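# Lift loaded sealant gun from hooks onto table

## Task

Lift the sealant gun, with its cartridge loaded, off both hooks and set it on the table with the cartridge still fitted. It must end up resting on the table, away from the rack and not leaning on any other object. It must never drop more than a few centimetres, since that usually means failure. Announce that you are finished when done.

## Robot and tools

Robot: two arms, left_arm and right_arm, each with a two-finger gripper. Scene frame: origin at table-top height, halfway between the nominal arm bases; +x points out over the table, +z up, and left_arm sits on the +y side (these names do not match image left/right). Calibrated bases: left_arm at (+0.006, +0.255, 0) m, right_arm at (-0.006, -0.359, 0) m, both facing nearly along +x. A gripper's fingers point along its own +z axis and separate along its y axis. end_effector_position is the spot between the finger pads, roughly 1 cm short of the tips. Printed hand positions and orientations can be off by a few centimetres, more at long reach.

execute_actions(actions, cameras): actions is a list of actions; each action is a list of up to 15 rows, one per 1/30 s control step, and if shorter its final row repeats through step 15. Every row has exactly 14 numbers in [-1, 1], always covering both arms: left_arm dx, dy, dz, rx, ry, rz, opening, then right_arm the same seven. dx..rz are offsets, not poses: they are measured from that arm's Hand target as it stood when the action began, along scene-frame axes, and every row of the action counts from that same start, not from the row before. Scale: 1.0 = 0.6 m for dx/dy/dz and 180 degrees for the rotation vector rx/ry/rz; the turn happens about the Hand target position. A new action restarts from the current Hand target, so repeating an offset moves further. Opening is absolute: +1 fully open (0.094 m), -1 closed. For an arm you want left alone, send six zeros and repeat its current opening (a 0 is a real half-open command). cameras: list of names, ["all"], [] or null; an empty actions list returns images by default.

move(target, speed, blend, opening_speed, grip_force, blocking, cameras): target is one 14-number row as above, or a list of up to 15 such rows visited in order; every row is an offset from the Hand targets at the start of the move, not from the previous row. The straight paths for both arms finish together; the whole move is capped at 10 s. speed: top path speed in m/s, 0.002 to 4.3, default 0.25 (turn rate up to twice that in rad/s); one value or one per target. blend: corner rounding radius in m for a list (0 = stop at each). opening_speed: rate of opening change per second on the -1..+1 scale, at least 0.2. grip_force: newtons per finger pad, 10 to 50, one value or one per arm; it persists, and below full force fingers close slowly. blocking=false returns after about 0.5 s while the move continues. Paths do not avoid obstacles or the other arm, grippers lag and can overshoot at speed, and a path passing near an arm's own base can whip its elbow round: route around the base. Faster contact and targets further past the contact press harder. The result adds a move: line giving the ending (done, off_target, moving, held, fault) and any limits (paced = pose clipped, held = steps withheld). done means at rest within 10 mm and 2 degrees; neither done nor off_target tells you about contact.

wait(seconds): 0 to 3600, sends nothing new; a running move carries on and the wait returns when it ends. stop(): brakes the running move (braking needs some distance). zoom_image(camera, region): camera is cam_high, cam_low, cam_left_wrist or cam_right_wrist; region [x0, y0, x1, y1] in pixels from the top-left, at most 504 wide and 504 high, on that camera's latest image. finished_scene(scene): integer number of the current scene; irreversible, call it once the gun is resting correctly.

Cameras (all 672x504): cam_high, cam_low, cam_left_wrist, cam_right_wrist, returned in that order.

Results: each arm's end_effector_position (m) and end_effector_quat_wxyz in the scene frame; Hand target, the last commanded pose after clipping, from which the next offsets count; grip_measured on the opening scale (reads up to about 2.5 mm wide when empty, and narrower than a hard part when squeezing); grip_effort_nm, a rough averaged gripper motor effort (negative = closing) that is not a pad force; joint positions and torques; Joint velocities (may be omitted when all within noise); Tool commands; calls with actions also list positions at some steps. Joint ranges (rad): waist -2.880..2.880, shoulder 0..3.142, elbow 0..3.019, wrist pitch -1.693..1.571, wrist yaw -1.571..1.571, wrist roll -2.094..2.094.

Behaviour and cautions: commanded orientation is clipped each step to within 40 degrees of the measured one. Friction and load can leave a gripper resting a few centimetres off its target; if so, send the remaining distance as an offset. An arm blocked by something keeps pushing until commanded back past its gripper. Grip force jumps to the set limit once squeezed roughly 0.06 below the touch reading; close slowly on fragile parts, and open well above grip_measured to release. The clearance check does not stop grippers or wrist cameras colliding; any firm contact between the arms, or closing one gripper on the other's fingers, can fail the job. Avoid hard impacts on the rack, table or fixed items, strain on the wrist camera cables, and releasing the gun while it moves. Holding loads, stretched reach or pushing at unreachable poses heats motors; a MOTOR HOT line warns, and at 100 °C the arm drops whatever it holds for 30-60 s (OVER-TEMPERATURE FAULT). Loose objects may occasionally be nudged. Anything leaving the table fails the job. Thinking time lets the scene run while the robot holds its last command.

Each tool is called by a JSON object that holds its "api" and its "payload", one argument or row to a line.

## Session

{"api": "execute_actions", "payload": {
  "actions": []
}}

{"api": "zoom_image", "payload": {
  "camera": "cam_high",
  "region": [340, 220, 580, 500]
}}

Scene clock: 0.00 s.
left_arm: end_effector_position=(+0.1609, +0.4126, +0.2751) grip_measured=+1.000 grip_effort_nm=n/a end_effector_quat_wxyz=(+0.490, -0.506, +0.657, +0.270) | right_arm: end_effector_position=(+0.5446, -0.2408, +0.3341) grip_measured=+1.000 grip_effort_nm=n/a end_effector_quat_wxyz=(+0.132, -0.170, +0.973, +0.084)
Joint positions: left_arm=[0.121 0.219 0.505 -0.969 -0.936 -0.734 0.094] | right_arm=[0.1 1.658 1.84 -1.487 -0.171 -0.162 0.094]
Joint velocities: within noise
Joint torques (N m): no reading
Heat: left arm: hottest shoulder 31 °C; right arm: hottest elbow 28 °C.
Hand target: left_arm +0.1614, +0.4137, +0.2931; +0.504, -0.513, +0.643, +0.263 | right_arm +0.5493, -0.2416, +0.3620; +0.165, -0.172, +0.967, +0.085
Tool commands: left_gripper/opening=+1.0 right_gripper/opening=+1.0

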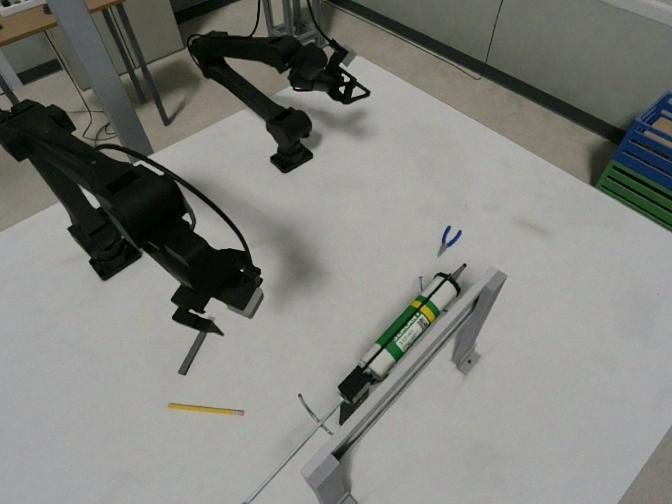

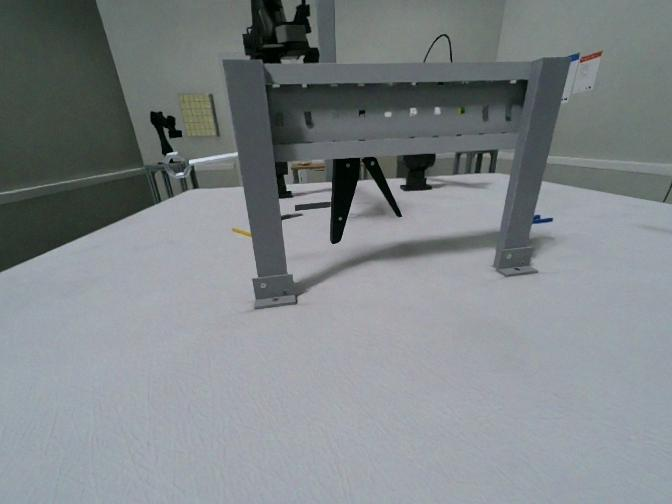

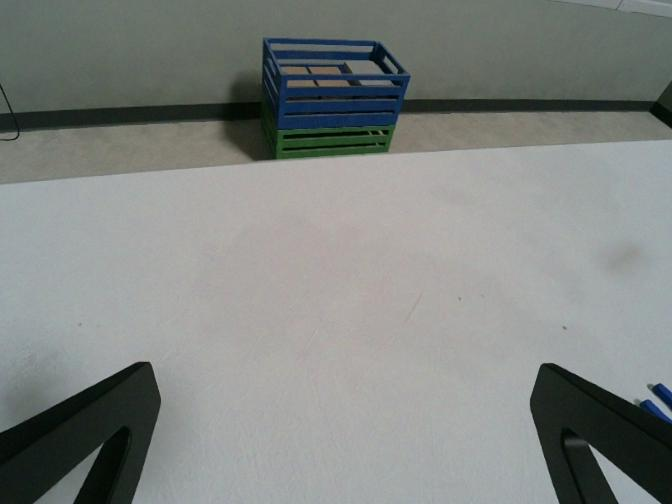

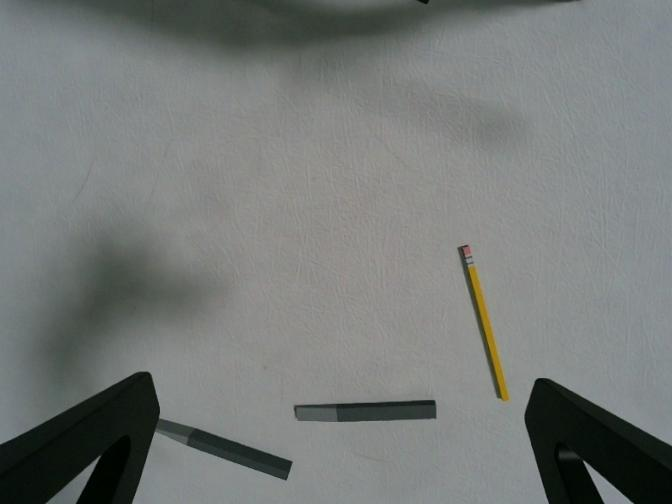

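Scaled by 1.800 from the camera's image (finer frame: 960x720).

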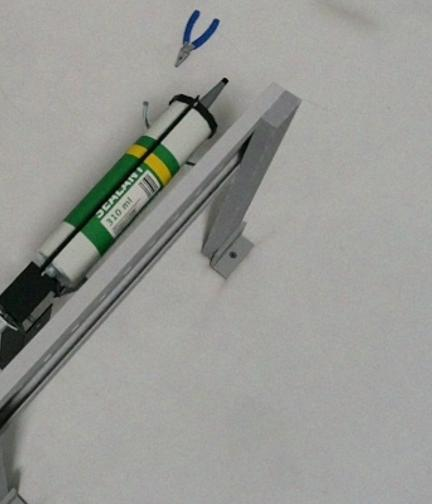

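{"api": "move", "payload": {
  "target": [0,0,0,0,0,0,1,-0.08,0.07,-0.03,0.470,-0.181,-0.378,0.7],
  "cameras": ["cam_high","cam_right_wrist"]
}}

Scene clock: 35.87 s.
left_arm: end_effector_position=(+0.1609, +0.4126, +0.2751) grip_measured=+1.000 grip_effort_nm=0.00 end_effector_quat_wxyz=(+0.490, -0.506, +0.657, +0.270) | right_arm: end_effector_position=(+0.4995, -0.2049, +0.3325) grip_measured=+0.702 grip_effort_nm=-0.13 end_effector_quat_wxyz=(+0.471, +0.476, +0.539, +0.512)
Joint positions: left_arm=[0.121 0.219 0.505 -0.969 -0.936 -0.734 0.094] | right_arm=[0.33 1.182 0.734 0.414 0.287 1.561 0.08]
Joint torques (N m): left_arm=[-0.21 3.37 11.07 1.92 -0.29 -0.03] | right_arm=[0.73 -7.36 9.55 2.19 0.15 0]
Heat: left arm: hottest shoulder 30 °C; right arm: hottest elbow 32 °C.
Hand target: left_arm +0.1614, +0.4137, +0.2931; +0.504, -0.513, +0.643, +0.263 | right_arm +0.5013, -0.1996, +0.3440; +0.473, +0.473, +0.525, +0.526
Off the commanded pose: left_arm 0.018 m, 2 deg | right_arm 0.013 m, 2 deg.
move: off_target (right_arm)

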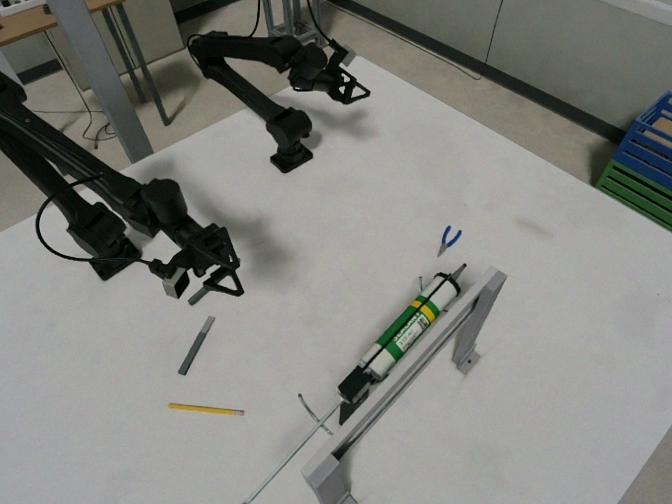

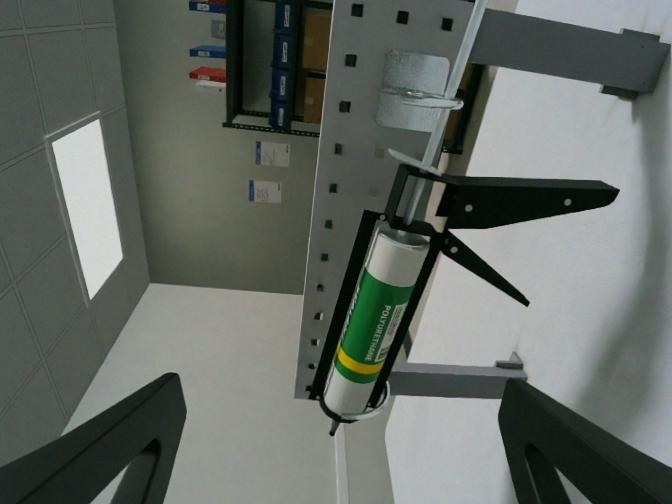

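{"api": "zoom_image", "payload": {
  "camera": "cam_right_wrist",
  "region": [280, 140, 640, 450]
}}

Scaled by 1.400 from the camera's image (finer frame: 960x720).

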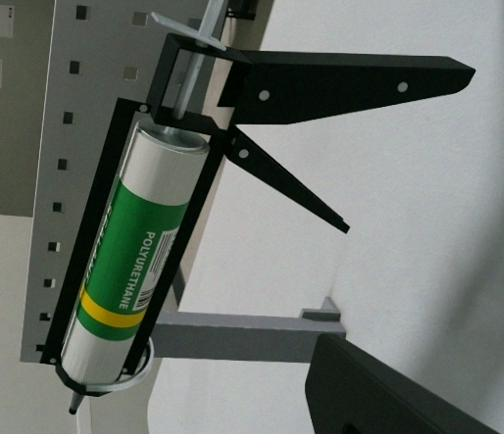

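{"api": "move", "payload": {
  "target": [0,0,0,0,0,0,1,0.268,0.19,-0.093,0.045,-0.018,0.0,0.7],
  "speed": 0.2,
  "cameras": ["cam_high","cam_right_wrist"]
}}

{"api": "zoom_image", "payload": {
  "camera": "cam_right_wrist",
  "region": [180, 50, 600, 450]
}}

Scene clock: 107.77 s.
left_arm: end_effector_position=(+0.1609, +0.4126, +0.2751) grip_measured=+1.000 grip_effort_nm=0.00 end_effector_quat_wxyz=(+0.490, -0.506, +0.657, +0.270) | right_arm: end_effector_position=(+0.6505, -0.0988, +0.2494) grip_measured=+0.702 grip_effort_nm=-0.13 end_effector_quat_wxyz=(+0.448, +0.501, +0.504, +0.543)
Joint positions: left_arm=[0.121 0.219 0.505 -0.969 -0.936 -0.734 0.094] | right_arm=[0.406 1.777 1.114 0.653 0.368 1.668 0.08]
Joint torques (N m): left_arm=[-0.38 2.84 11.03 1.83 -0.28 -0.02] | right_arm=[0.5 -15.91 12.25 2.13 0.14 0]
Heat: left arm: hottest elbow 34 °C; right arm: hottest elbow 35 °C.
Hand target: left_arm +0.1614, +0.4137, +0.2931; +0.504, -0.513, +0.643, +0.263 | right_arm +0.6621, -0.0856, +0.2882; +0.453, +0.490, +0.473, +0.575
Off the commanded pose: left_arm 0.018 m, 2 deg | right_arm 0.043 m, 5 deg.
move: off_target (right_arm)

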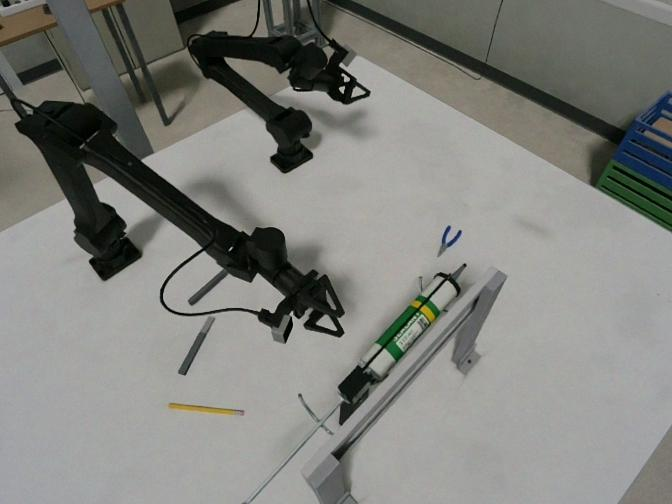

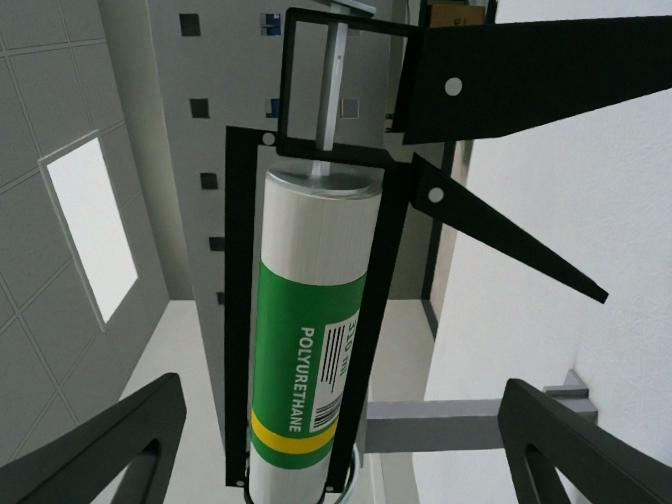

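Scaled by 1.200 from the camera's image (finer frame: 960x720).

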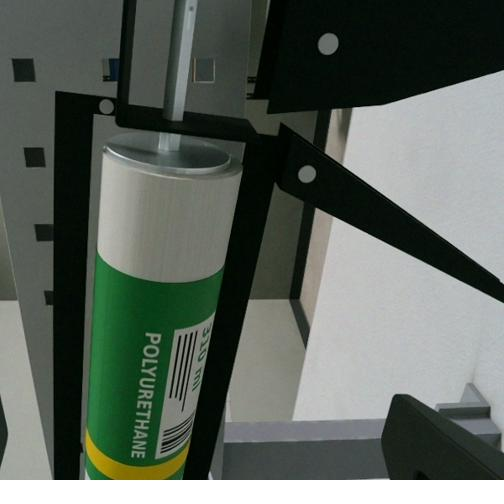

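{"api": "move", "payload": {
  "target": [0,0,0,0,0,0,1,0.067,0.021,0.026,0.008,0,0.006,0.85],
  "speed": 0.12,
  "cameras": ["cam_right_wrist"]
}}

Scene clock: 146.97 s.
left_arm: end_effector_position=(+0.1609, +0.4126, +0.2751) grip_measured=+1.000 grip_effort_nm=0.00 end_effector_quat_wxyz=(+0.490, -0.506, +0.657, +0.270) | right_arm: end_effector_position=(+0.6869, -0.0754, +0.2697) grip_measured=+0.848 grip_effort_nm=0.10 end_effector_quat_wxyz=(+0.436, +0.496, +0.494, +0.565)
Joint positions: left_arm=[0.121 0.219 0.505 -0.969 -0.936 -0.734 0.094] | right_arm=[0.406 1.846 1.26 0.607 0.34 1.694 0.087]
Joint torques (N m): left_arm=[-0.21 2.96 11.08 1.77 -0.31 -0.03] | right_arm=[-0.97 -17.49 12.98 1.01 -0.08 0]
Heat: left arm: hottest elbow 34 °C; right arm: hottest elbow 40 °C.
Hand target: left_arm +0.1614, +0.4137, +0.2931; +0.504, -0.513, +0.643, +0.263 | right_arm +0.7023, -0.0730, +0.3038; +0.441, +0.491, +0.470, +0.585
Off the commanded pose: left_arm 0.018 m, 2 deg | right_arm 0.038 m, 4 deg.
move: off_target (right_arm)

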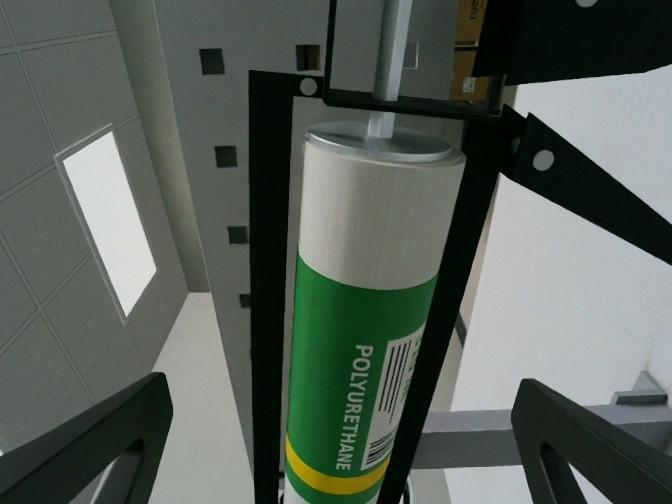

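{"api": "move", "payload": {
  "target": [0,0,0,0,0,0,1,0.043,-0.02,-0.015,0,0,0.0,0.85],
  "speed": 0.1,
  "cameras": ["cam_right_wrist"]
}}

Scene clock: 164.50 s.
left_arm: end_effector_position=(+0.1609, +0.4126, +0.2751) grip_measured=+1.000 grip_effort_nm=0.00 end_effector_quat_wxyz=(+0.490, -0.506, +0.657, +0.270) | right_arm: end_effector_position=(+0.7133, -0.0882, +0.2618) grip_measured=+0.848 grip_effort_nm=0.10 end_effector_quat_wxyz=(+0.436, +0.497, +0.493, +0.566)
Joint positions: left_arm=[0.121 0.219 0.505 -0.969 -0.936 -0.734 0.094] | right_arm=[0.368 1.899 1.315 0.606 0.303 1.697 0.087]
Joint torques (N m): left_arm=[-0.32 3.37 11.15 1.78 -0.25 0.02] | right_arm=[-1.14 -18.55 12.9 1.02 -0.08 0]
Heat: left arm: hottest elbow 35 °C; right arm: hottest elbow 41 °C.
Hand target: left_arm +0.1614, +0.4137, +0.2931; +0.504, -0.513, +0.643, +0.263 | right_arm +0.7281, -0.0850, +0.2948; +0.441, +0.491, +0.470, +0.585
Off the commanded pose: left_arm 0.018 m, 2 deg | right_arm 0.036 m, 4 deg.
move: off_target (right_arm)

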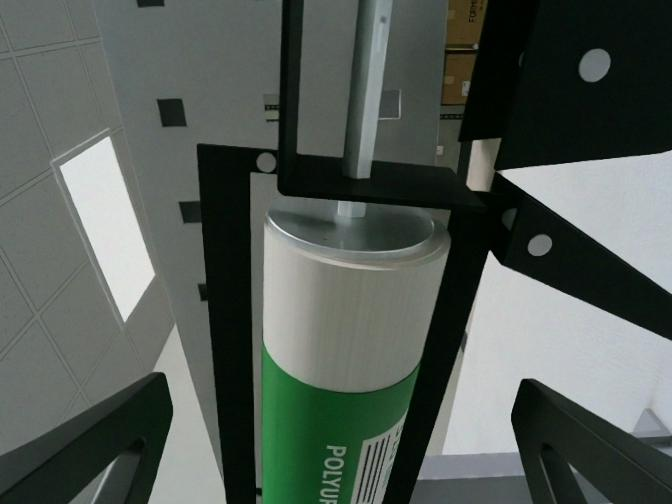

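{"api": "move", "payload": {
  "target": [0,0,0,0,0,0,1,0.03,0.012,0.002,0,0,0.0,0.85],
  "speed": 0.08,
  "cameras": ["cam_right_wrist"]
}}

Scene clock: 174.73 s.
left_arm: end_effector_position=(+0.1609, +0.4126, +0.2751) grip_measured=+1.000 grip_effort_nm=0.00 end_effector_quat_wxyz=(+0.490, -0.506, +0.657, +0.270) | right_arm: end_effector_position=(+0.7313, -0.0797, +0.2636) grip_measured=+0.848 grip_effort_nm=0.09 end_effector_quat_wxyz=(+0.436, +0.496, +0.493, +0.567)
Joint positions: left_arm=[0.121 0.219 0.505 -0.969 -0.936 -0.734 0.094] | right_arm=[0.368 1.94 1.385 0.578 0.302 1.697 0.087]
Joint torques (N m): left_arm=[-0.44 2.73 11.25 1.83 -0.29 0] | right_arm=[-1.08 -19.08 13.09 1.03 -0.07 0]
Heat: left arm: hottest elbow 35 °C; right arm: hottest elbow 41 °C.
Hand target: left_arm +0.1614, +0.4137, +0.2931; +0.504, -0.513, +0.643, +0.263 | right_arm +0.7461, -0.0778, +0.2960; +0.441, +0.491, +0.470, +0.585
Off the commanded pose: left_arm 0.018 m, 2 deg | right_arm 0.036 m, 3 deg.
move: off_target (right_arm)

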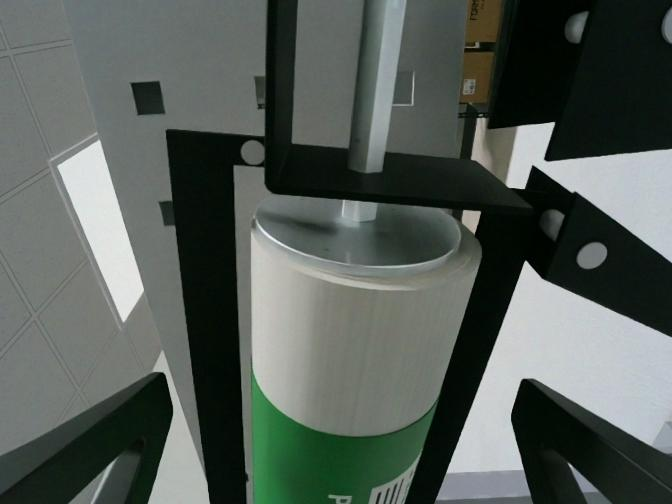

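{"api": "zoom_image", "payload": {
  "camera": "cam_right_wrist",
  "region": [130, 204, 560, 504]
}}

Scaled by 1.172 from the camera's image (finer frame: 960x720).

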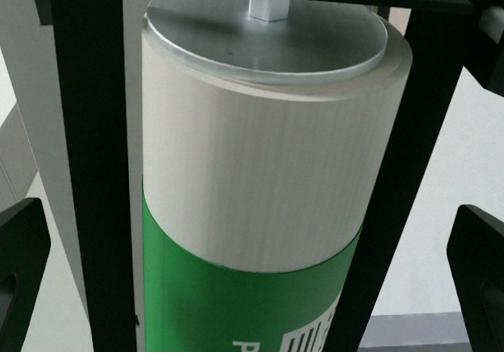

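{"api": "move", "payload": {
  "target": [0,0,0,0,0,0,1,0.022,-0.002,0.002,0,0,0.0,0.85],
  "speed": 0.08,
  "cameras": ["cam_right_wrist"]
}}

Scene clock: 188.87 s.
left_arm: end_effector_position=(+0.1609, +0.4126, +0.2751) grip_measured=+1.000 grip_effort_nm=0.00 end_effector_quat_wxyz=(+0.490, -0.506, +0.657, +0.270) | right_arm: end_effector_position=(+0.7417, -0.0733, +0.2642) grip_measured=+0.848 grip_effort_nm=0.09 end_effector_quat_wxyz=(+0.433, +0.494, +0.495, +0.568)
Joint positions: left_arm=[0.121 0.219 0.505 -0.969 -0.936 -0.734 0.094] | right_arm=[0.368 1.964 1.428 0.558 0.293 1.697 0.087]
Joint torques (N m): left_arm=[-0.5 3.31 11.06 1.68 -0.28 -0.03] | right_arm=[-1.49 -19.43 13.24 1.03 -0.09 0]
Heat: left arm: hottest elbow 35 °C; right arm: hottest elbow 41 °C.
Hand target: left_arm +0.1614, +0.4137, +0.2931; +0.504, -0.513, +0.643, +0.263 | right_arm +0.7593, -0.0790, +0.2972; +0.441, +0.491, +0.470, +0.585
Off the commanded pose: left_arm 0.018 m, 2 deg | right_arm 0.038 m, 4 deg.
move: off_target (right_arm)

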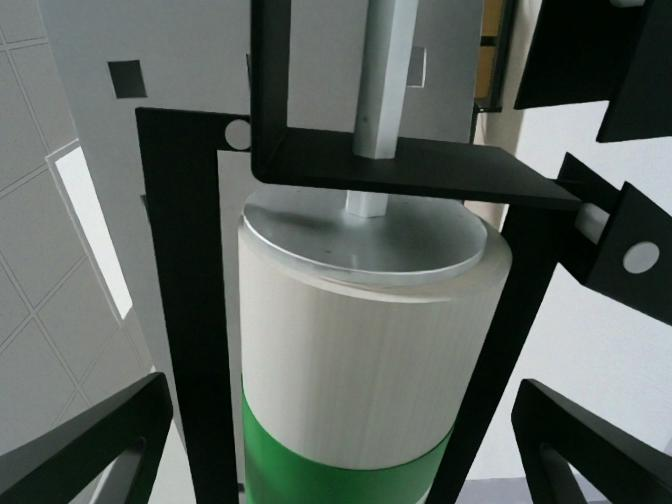

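{"api": "move", "payload": {
  "target": [0,0,0,0,0,0,1,0.003,-0.003,0,0,0,0,0.1],
  "opening_speed": 0.25,
  "cameras": ["cam_right_wrist","cam_high"]
}}

Scene clock: 198.37 s.
left_arm: end_effector_position=(+0.1609, +0.4126, +0.2751) grip_measured=+1.000 grip_effort_nm=0.00 end_effector_quat_wxyz=(+0.490, -0.506, +0.657, +0.270) | right_arm: end_effector_position=(+0.7425, -0.0734, +0.2656) grip_measured=+0.672 grip_effort_nm=-1.05 end_effector_quat_wxyz=(+0.432, +0.494, +0.495, +0.570)
Joint positions: left_arm=[0.121 0.219 0.505 -0.969 -0.936 -0.734 0.094] | right_arm=[0.367 1.964 1.432 0.557 0.288 1.7 0.079]
Joint torques (N m): left_arm=[-0.56 3.96 11.07 1.84 -0.3 -0.01] | right_arm=[-1.73 -19.43 13.27 1.03 -0.06 -0.02]
Heat: left arm: hottest elbow 35 °C; right arm: hottest elbow 41 °C.
Hand target: left_arm +0.1614, +0.4137, +0.2931; +0.504, -0.513, +0.643, +0.263 | right_arm +0.7611, -0.0808, +0.2972; +0.441, +0.491, +0.470, +0.585
Off the commanded pose: left_arm 0.018 m, 2 deg | right_arm 0.037 m, 4 deg.
move: off_target (right_arm)
Images, in order (width x height): cam_high 672x504, cam_right_wrist 672x504.

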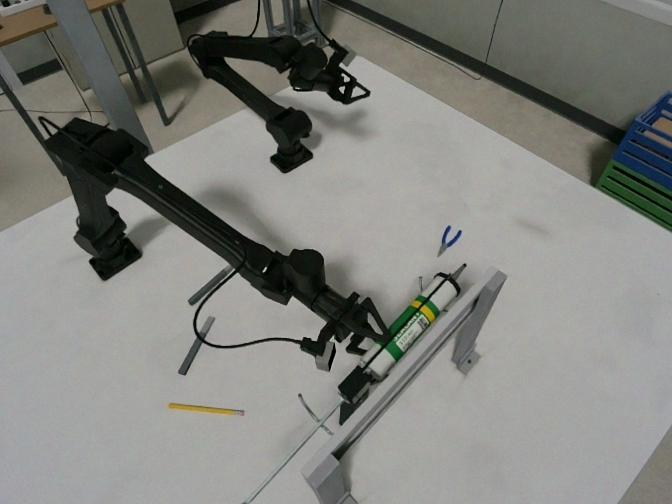

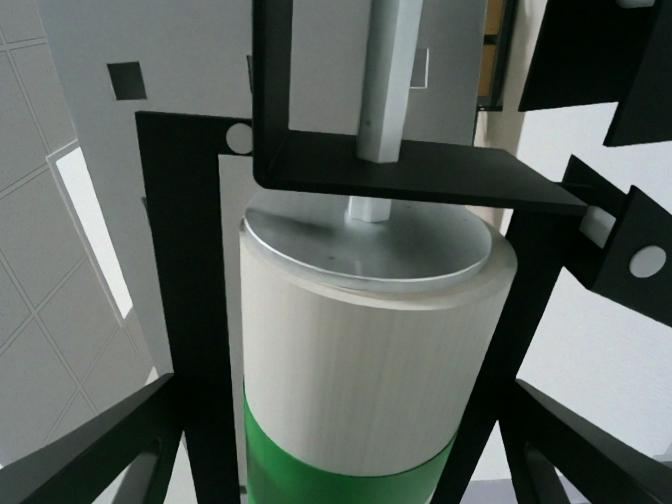

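{"api": "move", "payload": {
  "target": [0,0,0,0,0,0,1,-0.01,0.0,0.17,0,-0.02,0,0.1],
  "speed": 0.08,
  "cameras": ["cam_right_wrist","cam_high","cam_low"]
}}

Scene clock: 209.13 s.
left_arm: end_effector_position=(+0.1609, +0.4126, +0.2751) grip_measured=+1.000 grip_effort_nm=0.00 end_effector_quat_wxyz=(+0.490, -0.506, +0.657, +0.270) | right_arm: end_effector_position=(+0.7435, -0.0743, +0.2680) grip_measured=+0.672 grip_effort_nm=-1.05 end_effector_quat_wxyz=(+0.416, +0.512, +0.513, +0.549)
Joint positions: left_arm=[0.121 0.219 0.505 -0.969 -0.936 -0.734 0.094] | right_arm=[0.365 1.94 1.455 0.432 0.288 1.722 0.079]
Joint torques (N m): left_arm=[-0.56 3.55 11.15 1.73 -0.29 -0.02] | right_arm=[-1.2 -27.69 15.88 1.59 0.16 -0.51]
Heat: left arm: hottest elbow 35 °C; right arm: hottest elbow 40 °C.
Hand target: left_arm +0.1614, +0.4137, +0.2931; +0.504, -0.513, +0.643, +0.263 | right_arm +0.7551, -0.0808, +0.3992; +0.456, +0.473, +0.456, +0.601
Off the commanded pose: left_arm 0.018 m, 2 deg | right_arm 0.132 m, 11 deg.
move: off_target (right_arm)
Images, in order (width x height): cam_high 672x504, cam_low 672x504, cam_right_wrist 672x504.

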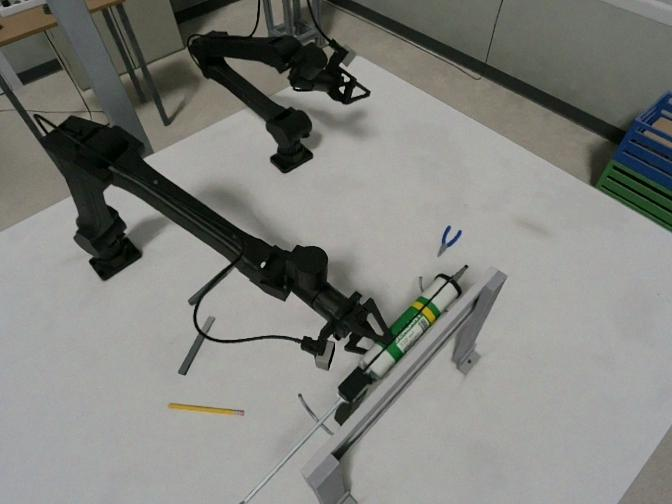

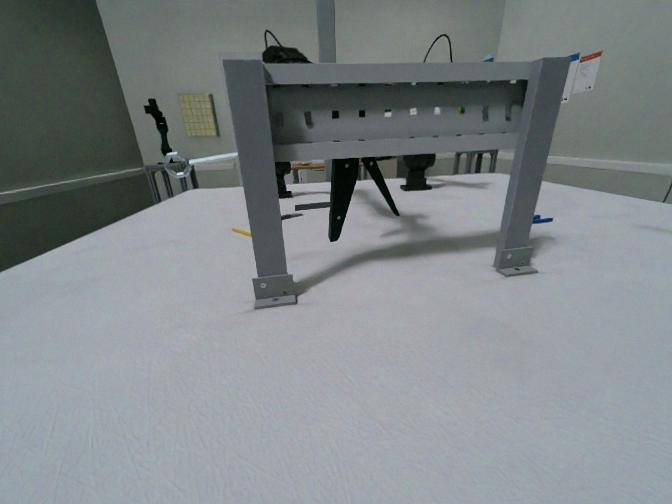

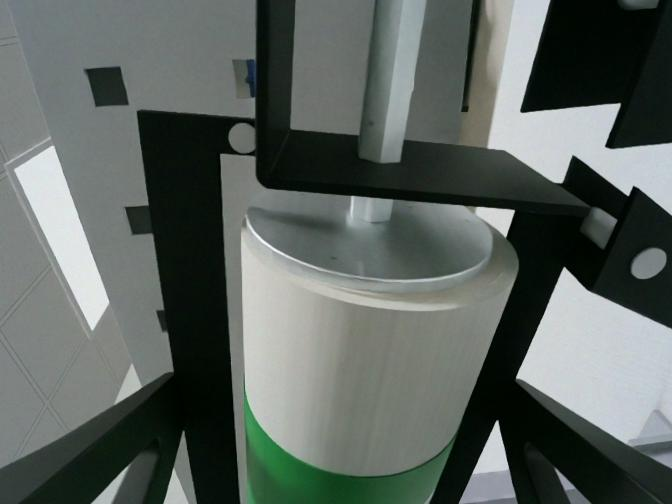

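{"api": "move", "payload": {
  "target": [0,0,0,0,0,0,1,-0.01,0.0,0.15,0,-0.04,0,0.05],
  "speed": 0.08,
  "cameras": ["cam_right_wrist","cam_high","cam_low"]
}}

Scene clock: 216.23 s.
left_arm: end_effector_position=(+0.1609, +0.4126, +0.2751) grip_measured=+1.000 grip_effort_nm=0.00 end_effector_quat_wxyz=(+0.490, -0.506, +0.657, +0.270) | right_arm: end_effector_position=(+0.7394, -0.0759, +0.2880) grip_measured=+0.672 grip_effort_nm=-1.05 end_effector_quat_wxyz=(+0.431, +0.497, +0.519, +0.546)
Joint positions: left_arm=[0.121 0.219 0.505 -0.969 -0.936 -0.734 0.094] | right_arm=[0.365 1.911 1.455 0.422 0.287 1.676 0.079]
Joint torques (N m): left_arm=[-0.5 3.6 11.26 1.65 -0.26 -0.05] | right_arm=[-0.97 -31.44 18.95 2.56 -0.01 -0.58]
Heat: left arm: hottest elbow 35 °C; right arm: hottest elbow 42 °C.
Hand target: left_arm +0.1614, +0.4137, +0.2931; +0.504, -0.513, +0.643, +0.263 | right_arm +0.7491, -0.0808, +0.4892; +0.484, +0.434, +0.427, +0.629
Off the commanded pose: left_arm 0.018 m, 2 deg | right_arm 0.201 m, 17 deg.
move: off_target (right_arm)
Images, in order (width x height): cam_high 672x504, cam_low 672x504, cam_right_wrist 672x504.

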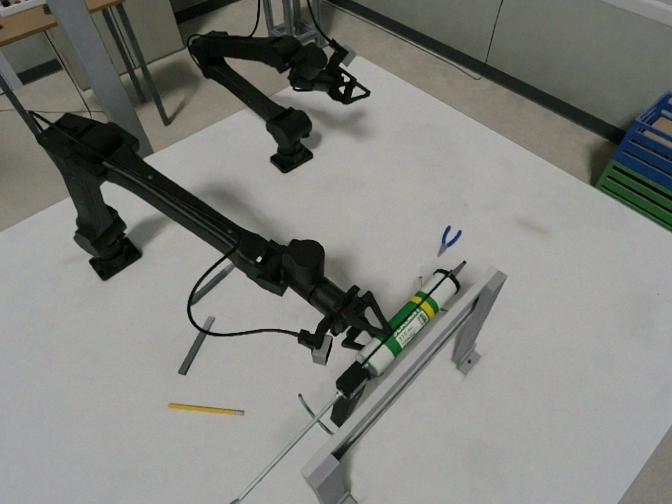

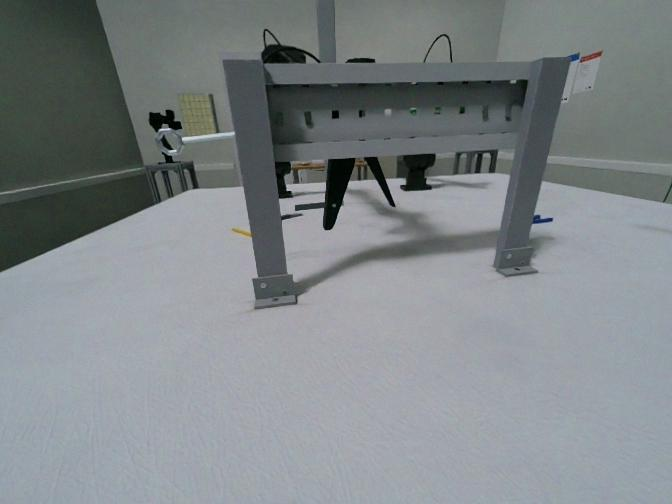

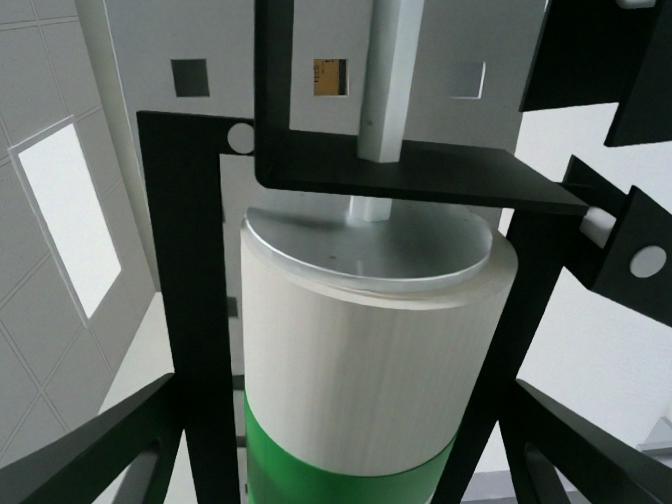

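{"api": "move", "payload": {
  "target": [0,0,0,0,0,0,1,0,0.0,0.11,0.02,-0.01,0,0.05],
  "speed": 0.08,
  "cameras": ["cam_right_wrist","cam_high","cam_low"]
}}

Scene clock: 225.13 s.
left_arm: end_effector_position=(+0.1609, +0.4126, +0.2751) grip_measured=+1.000 grip_effort_nm=0.00 end_effector_quat_wxyz=(+0.490, -0.506, +0.657, +0.270) | right_arm: end_effector_position=(+0.7425, -0.0753, +0.3582) grip_measured=+0.672 grip_effort_nm=-1.05 end_effector_quat_wxyz=(+0.438, +0.491, +0.503, +0.560)
Joint positions: left_arm=[0.121 0.219 0.505 -0.969 -0.936 -0.734 0.094] | right_arm=[0.365 1.86 1.545 0.326 0.291 1.677 0.079]
Joint torques (N m): left_arm=[-0.85 3.31 10.96 1.73 -0.25 0.02] | right_arm=[-0.85 -28.86 21.01 2.58 0.16 -0.13]
Heat: left arm: hottest elbow 35 °C; right arm: hottest elbow 46 °C.
Hand target: left_arm +0.1614, +0.4137, +0.2931; +0.504, -0.513, +0.643, +0.263 | right_arm +0.7491, -0.0808, +0.5552; +0.476, +0.439, +0.399, +0.649
Off the commanded pose: left_arm 0.018 m, 2 deg | right_arm 0.197 m, 17 deg.
move: off_target (right_arm)
Images, in order (width x height): cam_high 672x504, cam_low 672x504, cam_right_wrist 672x504.

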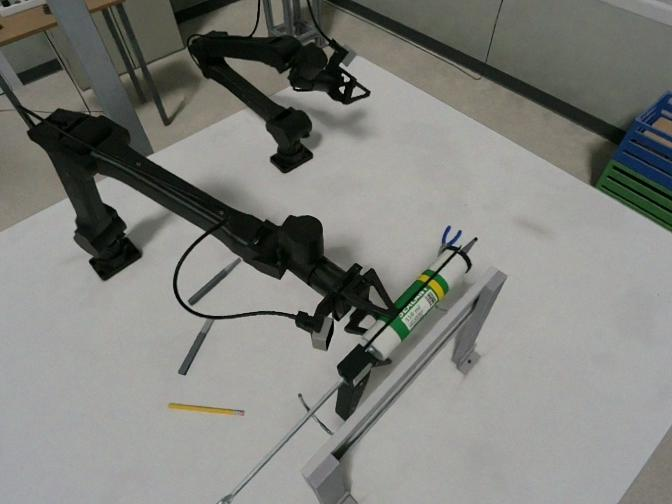

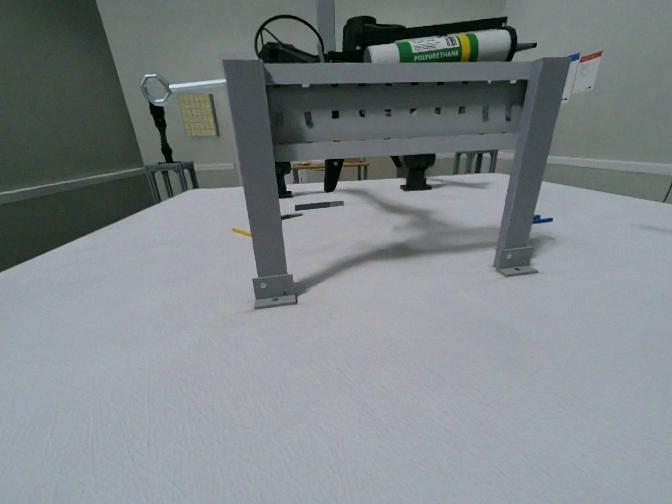

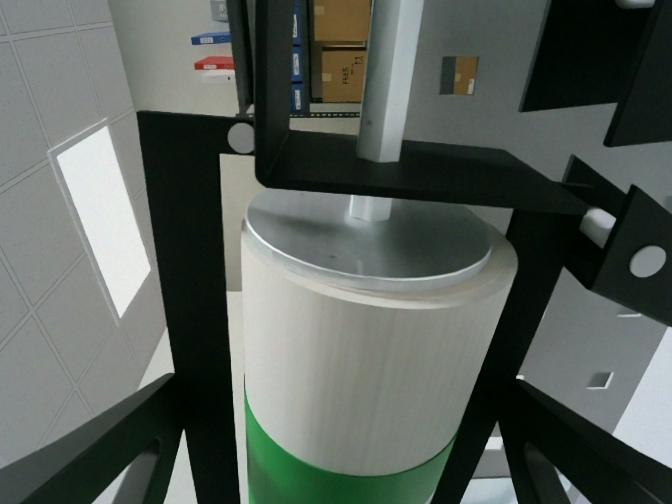

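{"api": "move", "payload": {
  "target": [
    [0,0,0,0,0,0,1,-0.17,0.0,0.0,0,0.0,0,0.05],
    [0,0,0,0,0,0,1,-0.38,0.1,-0.13,0,0.04,0,0.05]
  ],
  "speed": 0.13,
  "blend": 0.04,
  "cameras": ["cam_right_wrist","cam_high","cam_low"]
}}

Scene clock: 256.07 s.
left_arm: end_effector_position=(+0.1609, +0.4126, +0.2751) grip_measured=+1.000 grip_effort_nm=0.00 end_effector_quat_wxyz=(+0.490, -0.506, +0.657, +0.270) | right_arm: end_effector_position=(+0.5342, -0.0111, +0.3493) grip_measured=+0.672 grip_effort_nm=-1.05 end_effector_quat_wxyz=(+0.440, +0.500, +0.518, +0.537)
Joint positions: left_arm=[0.121 0.219 0.505 -0.969 -0.936 -0.734 0.094] | right_arm=[0.669 1.515 1.102 0.369 0.612 1.677 0.079]
Joint torques (N m): left_arm=[-0.32 3.25 11.1 1.73 -0.27 -0.02] | right_arm=[0.15 -23.24 13.87 3.9 0.24 -0.28]
Heat: left arm: hottest elbow 35 °C; right arm: hottest elbow 61 °C.
Hand target: left_arm +0.1614, +0.4137, +0.2931; +0.504, -0.513, +0.643, +0.263 | right_arm +0.5211, -0.0208, +0.4772; +0.450, +0.479, +0.428, +0.620
Off the commanded pose: left_arm 0.018 m, 2 deg | right_arm 0.129 m, 14 deg.
move: off_target (right_arm); blend cut to 0.0358 m at target 1
Images, in order (width x height): cam_high 672x504, cam_low 672x504, cam_right_wrist 672x504.

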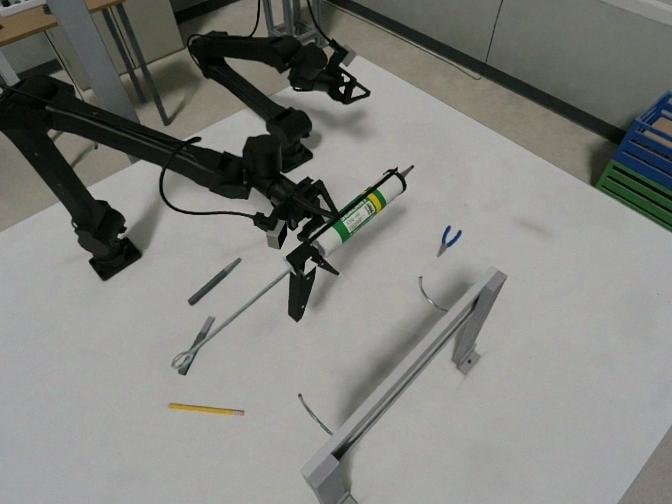

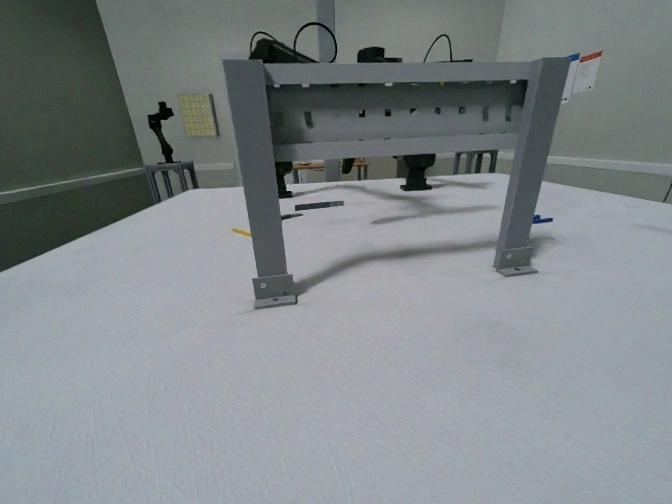

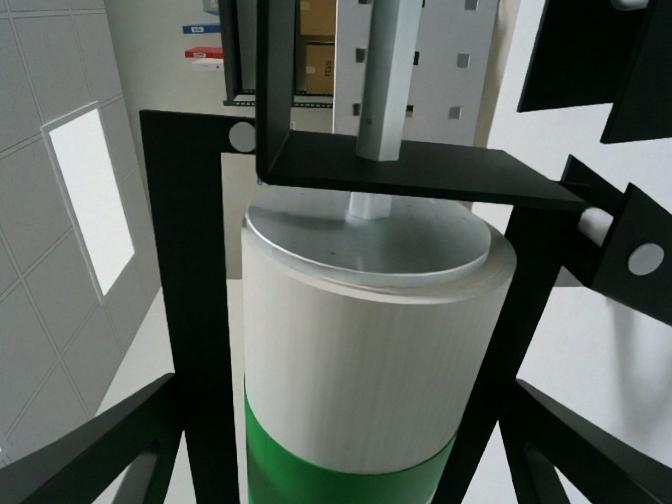

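{"api": "move", "payload": {
  "target": [0,0,0,0,0,0,1,0.03,0.02,-0.13,-0.066,0.227,0.057,0.05],
  "speed": 0.1,
  "cameras": ["cam_high","cam_low","cam_right_wrist"]
}}

Scene clock: 278.67 s.
left_arm: end_effector_position=(+0.1609, +0.4126, +0.2751) grip_measured=+1.000 grip_effort_nm=0.00 end_effector_quat_wxyz=(+0.490, -0.506, +0.657, +0.270) | right_arm: end_effector_position=(+0.5059, -0.0187, +0.2792) grip_measured=+0.671 grip_effort_nm=-1.05 end_effector_quat_wxyz=(+0.236, +0.583, +0.712, +0.312)
Joint positions: left_arm=[0.121 0.219 0.505 -0.969 -0.936 -0.734 0.094] | right_arm=[0.613 1.521 1.369 -0.665 0.31 1.923 0.079]
Joint torques (N m): left_arm=[-0.73 3.19 11.15 1.68 -0.29 0.02] | right_arm=[-1.61 -18.9 20.07 1.58 0.53 -0.06]
Heat: left arm: hottest elbow 36 °C; right arm: hottest elbow 55 °C.
Hand target: left_arm +0.1614, +0.4137, +0.2931; +0.504, -0.513, +0.643, +0.263 | right_arm +0.5391, -0.0088, +0.3992; +0.263, +0.577, +0.659, +0.405
Off the commanded pose: left_arm 0.018 m, 2 deg | right_arm 0.125 m, 13 deg.
move: off_target (right_arm)

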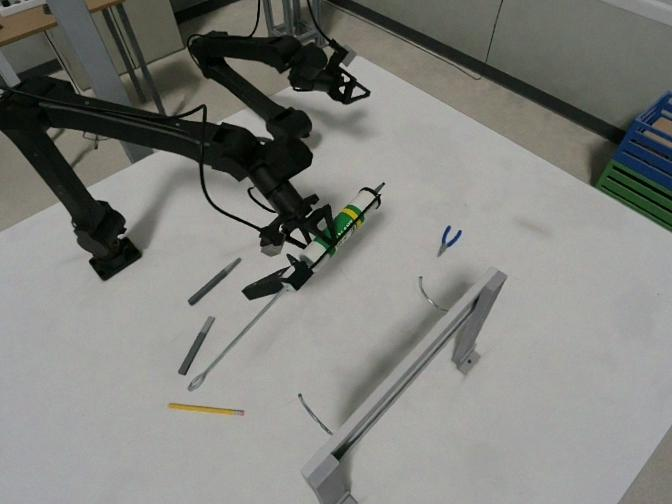

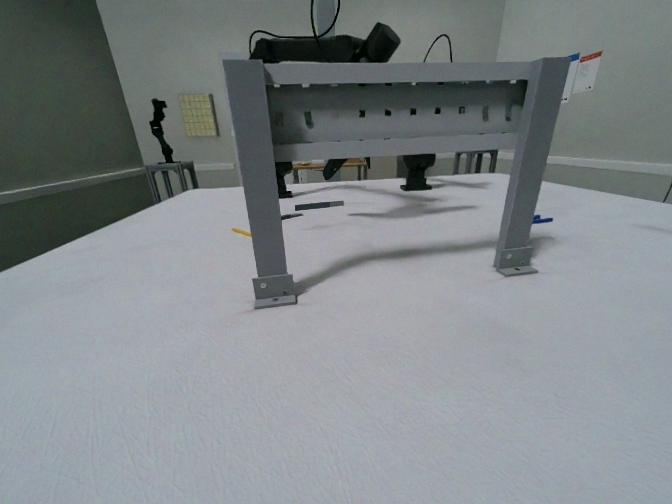

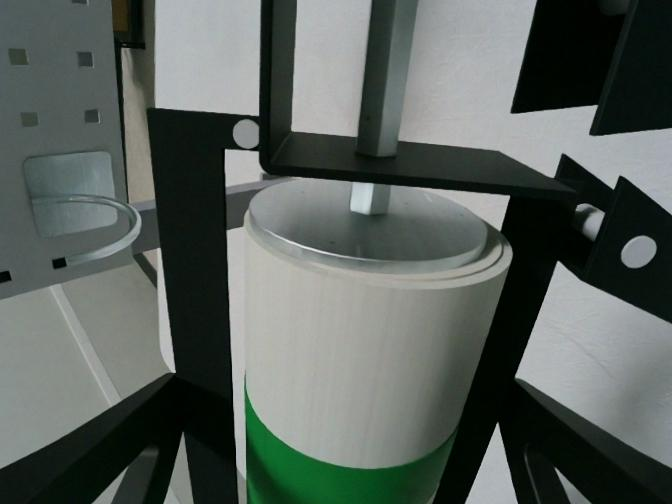

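{"api": "move", "payload": {
  "target": [0,0,0,0,0,0,1,0.09,0.03,-0.22,-0.047,0.245,0.030,0.05],
  "speed": 0.1,
  "cameras": ["cam_high","cam_low","cam_right_wrist"]
}}

Scene clock: 298.03 s.
left_arm: end_effector_position=(+0.1609, +0.4126, +0.2751) grip_measured=+1.000 grip_effort_nm=0.00 end_effector_quat_wxyz=(+0.490, -0.506, +0.657, +0.270) | right_arm: end_effector_position=(+0.5651, +0.0054, +0.1749) grip_measured=+0.671 grip_effort_nm=-1.05 end_effector_quat_wxyz=(-0.010, +0.642, +0.766, +0.042)
Joint positions: left_arm=[0.121 0.219 0.505 -0.969 -0.936 -0.734 0.094] | right_arm=[0.497 2.119 2.129 -1.507 -0.045 1.955 0.078]
Joint torques (N m): left_arm=[-0.44 3.66 11.08 1.73 -0.3 0.01] | right_arm=[-1.49 -27.63 17.14 -0.4 -0.04 -0.24]
Heat: left arm: hottest elbow 36 °C; right arm: hottest elbow 54 °C.
Hand target: left_arm +0.1614, +0.4137, +0.2931; +0.504, -0.513, +0.643, +0.263 | right_arm +0.5931, +0.0092, +0.2672; +0.019, +0.635, +0.762, +0.122
Off the commanded pose: left_arm 0.018 m, 2 deg | right_arm 0.097 m, 10 deg.
move: off_target (right_arm)

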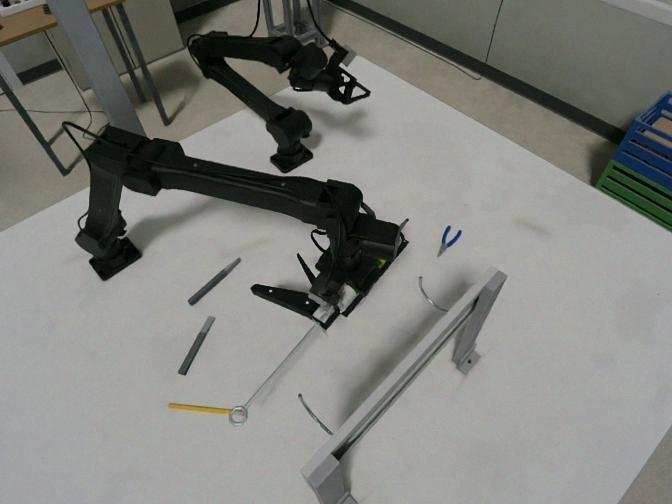

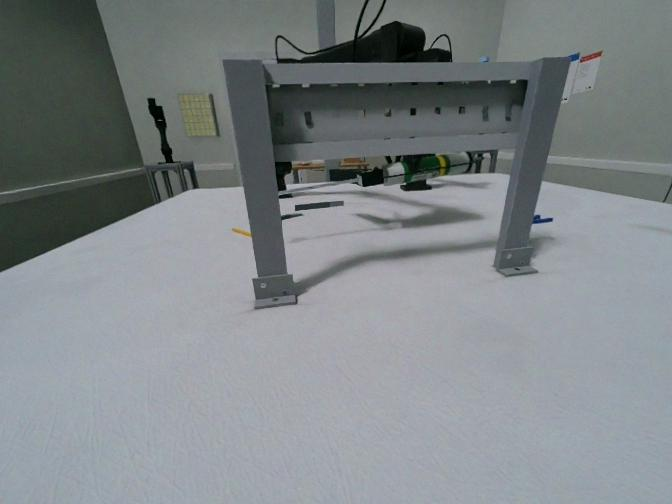

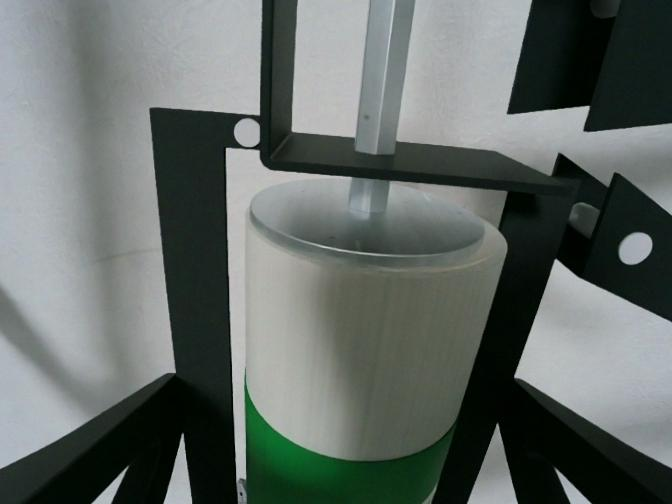

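{"api": "move", "payload": {
  "target": [0,0,0,0,0,0,1,0.03,0.03,-0.15,-0.018,0.012,0.0,0.05],
  "speed": 0.08,
  "cameras": ["cam_high","cam_low","cam_right_wrist"]
}}

{"api": "zoom_image", "payload": {
  "camera": "cam_low",
  "region": [220, 140, 540, 260]
}}

Scene clock: 316.20 s.
left_arm: end_effector_position=(+0.1609, +0.4126, +0.2751) grip_measured=+1.000 grip_effort_nm=0.00 end_effector_quat_wxyz=(+0.490, -0.506, +0.657, +0.270) | right_arm: end_effector_position=(+0.5820, +0.0113, +0.0908) grip_measured=+0.671 grip_effort_nm=-1.05 end_effector_quat_wxyz=(-0.008, +0.643, +0.766, +0.011)
Joint positions: left_arm=[0.121 0.219 0.505 -0.969 -0.936 -0.734 0.094] | right_arm=[0.497 2.247 2.129 -1.438 -0.022 1.955 0.078]
Joint torques (N m): left_arm=[-0.5 3.31 10.91 1.76 -0.33 -0.05] | right_arm=[-0.09 -29.33 15.3 0.24 0.25 -0.13]
Heat: left arm: hottest elbow 36 °C; right arm: hottest elbow 57 °C.
Hand target: left_arm +0.1614, +0.4137, +0.2931; +0.504, -0.513, +0.643, +0.263 | right_arm +0.6111, +0.0272, +0.1772; +0.023, +0.637, +0.766, +0.088
Off the commanded pose: left_arm 0.018 m, 2 deg | right_arm 0.093 m, 10 deg.
move: off_target (right_arm)

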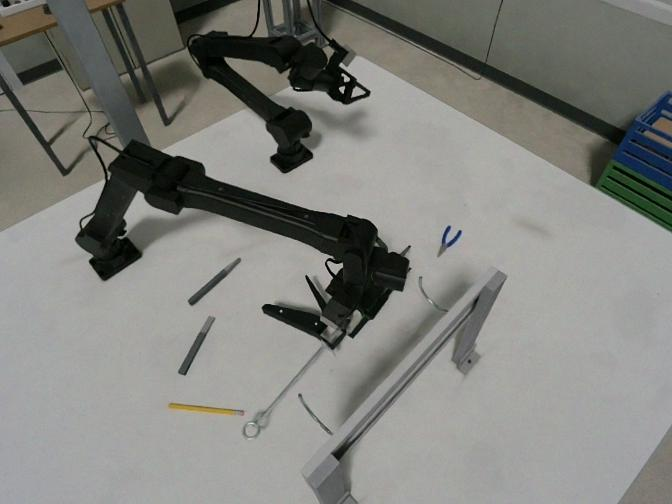

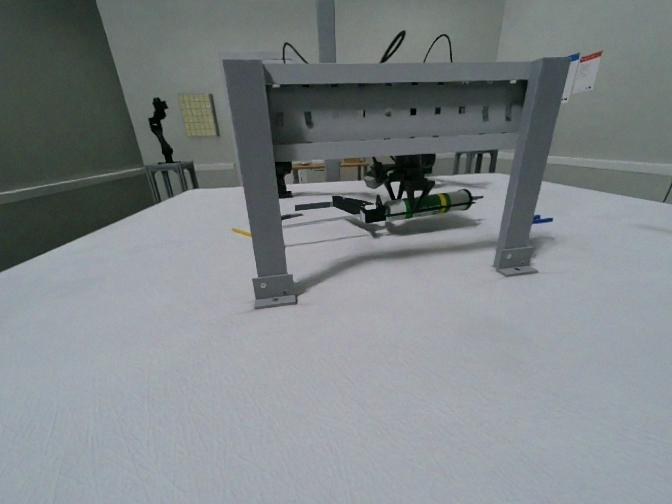

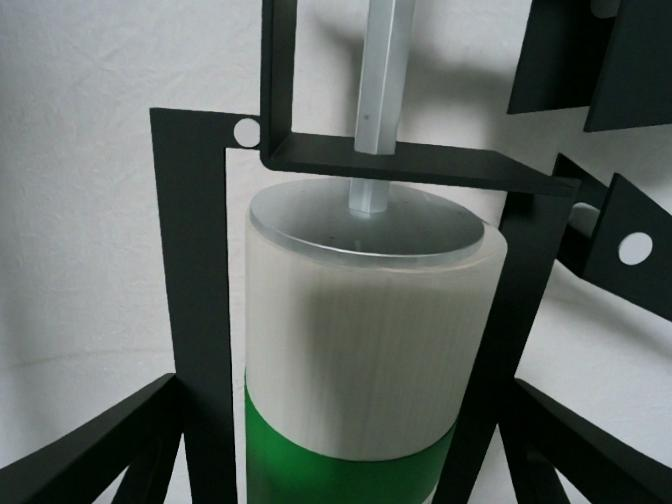

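Scaled by 1.575 from the camera's image (finer frame: 960x720).

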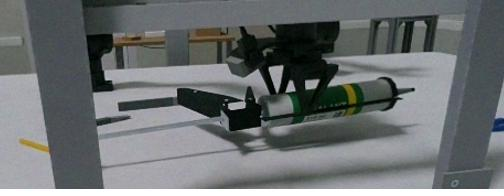

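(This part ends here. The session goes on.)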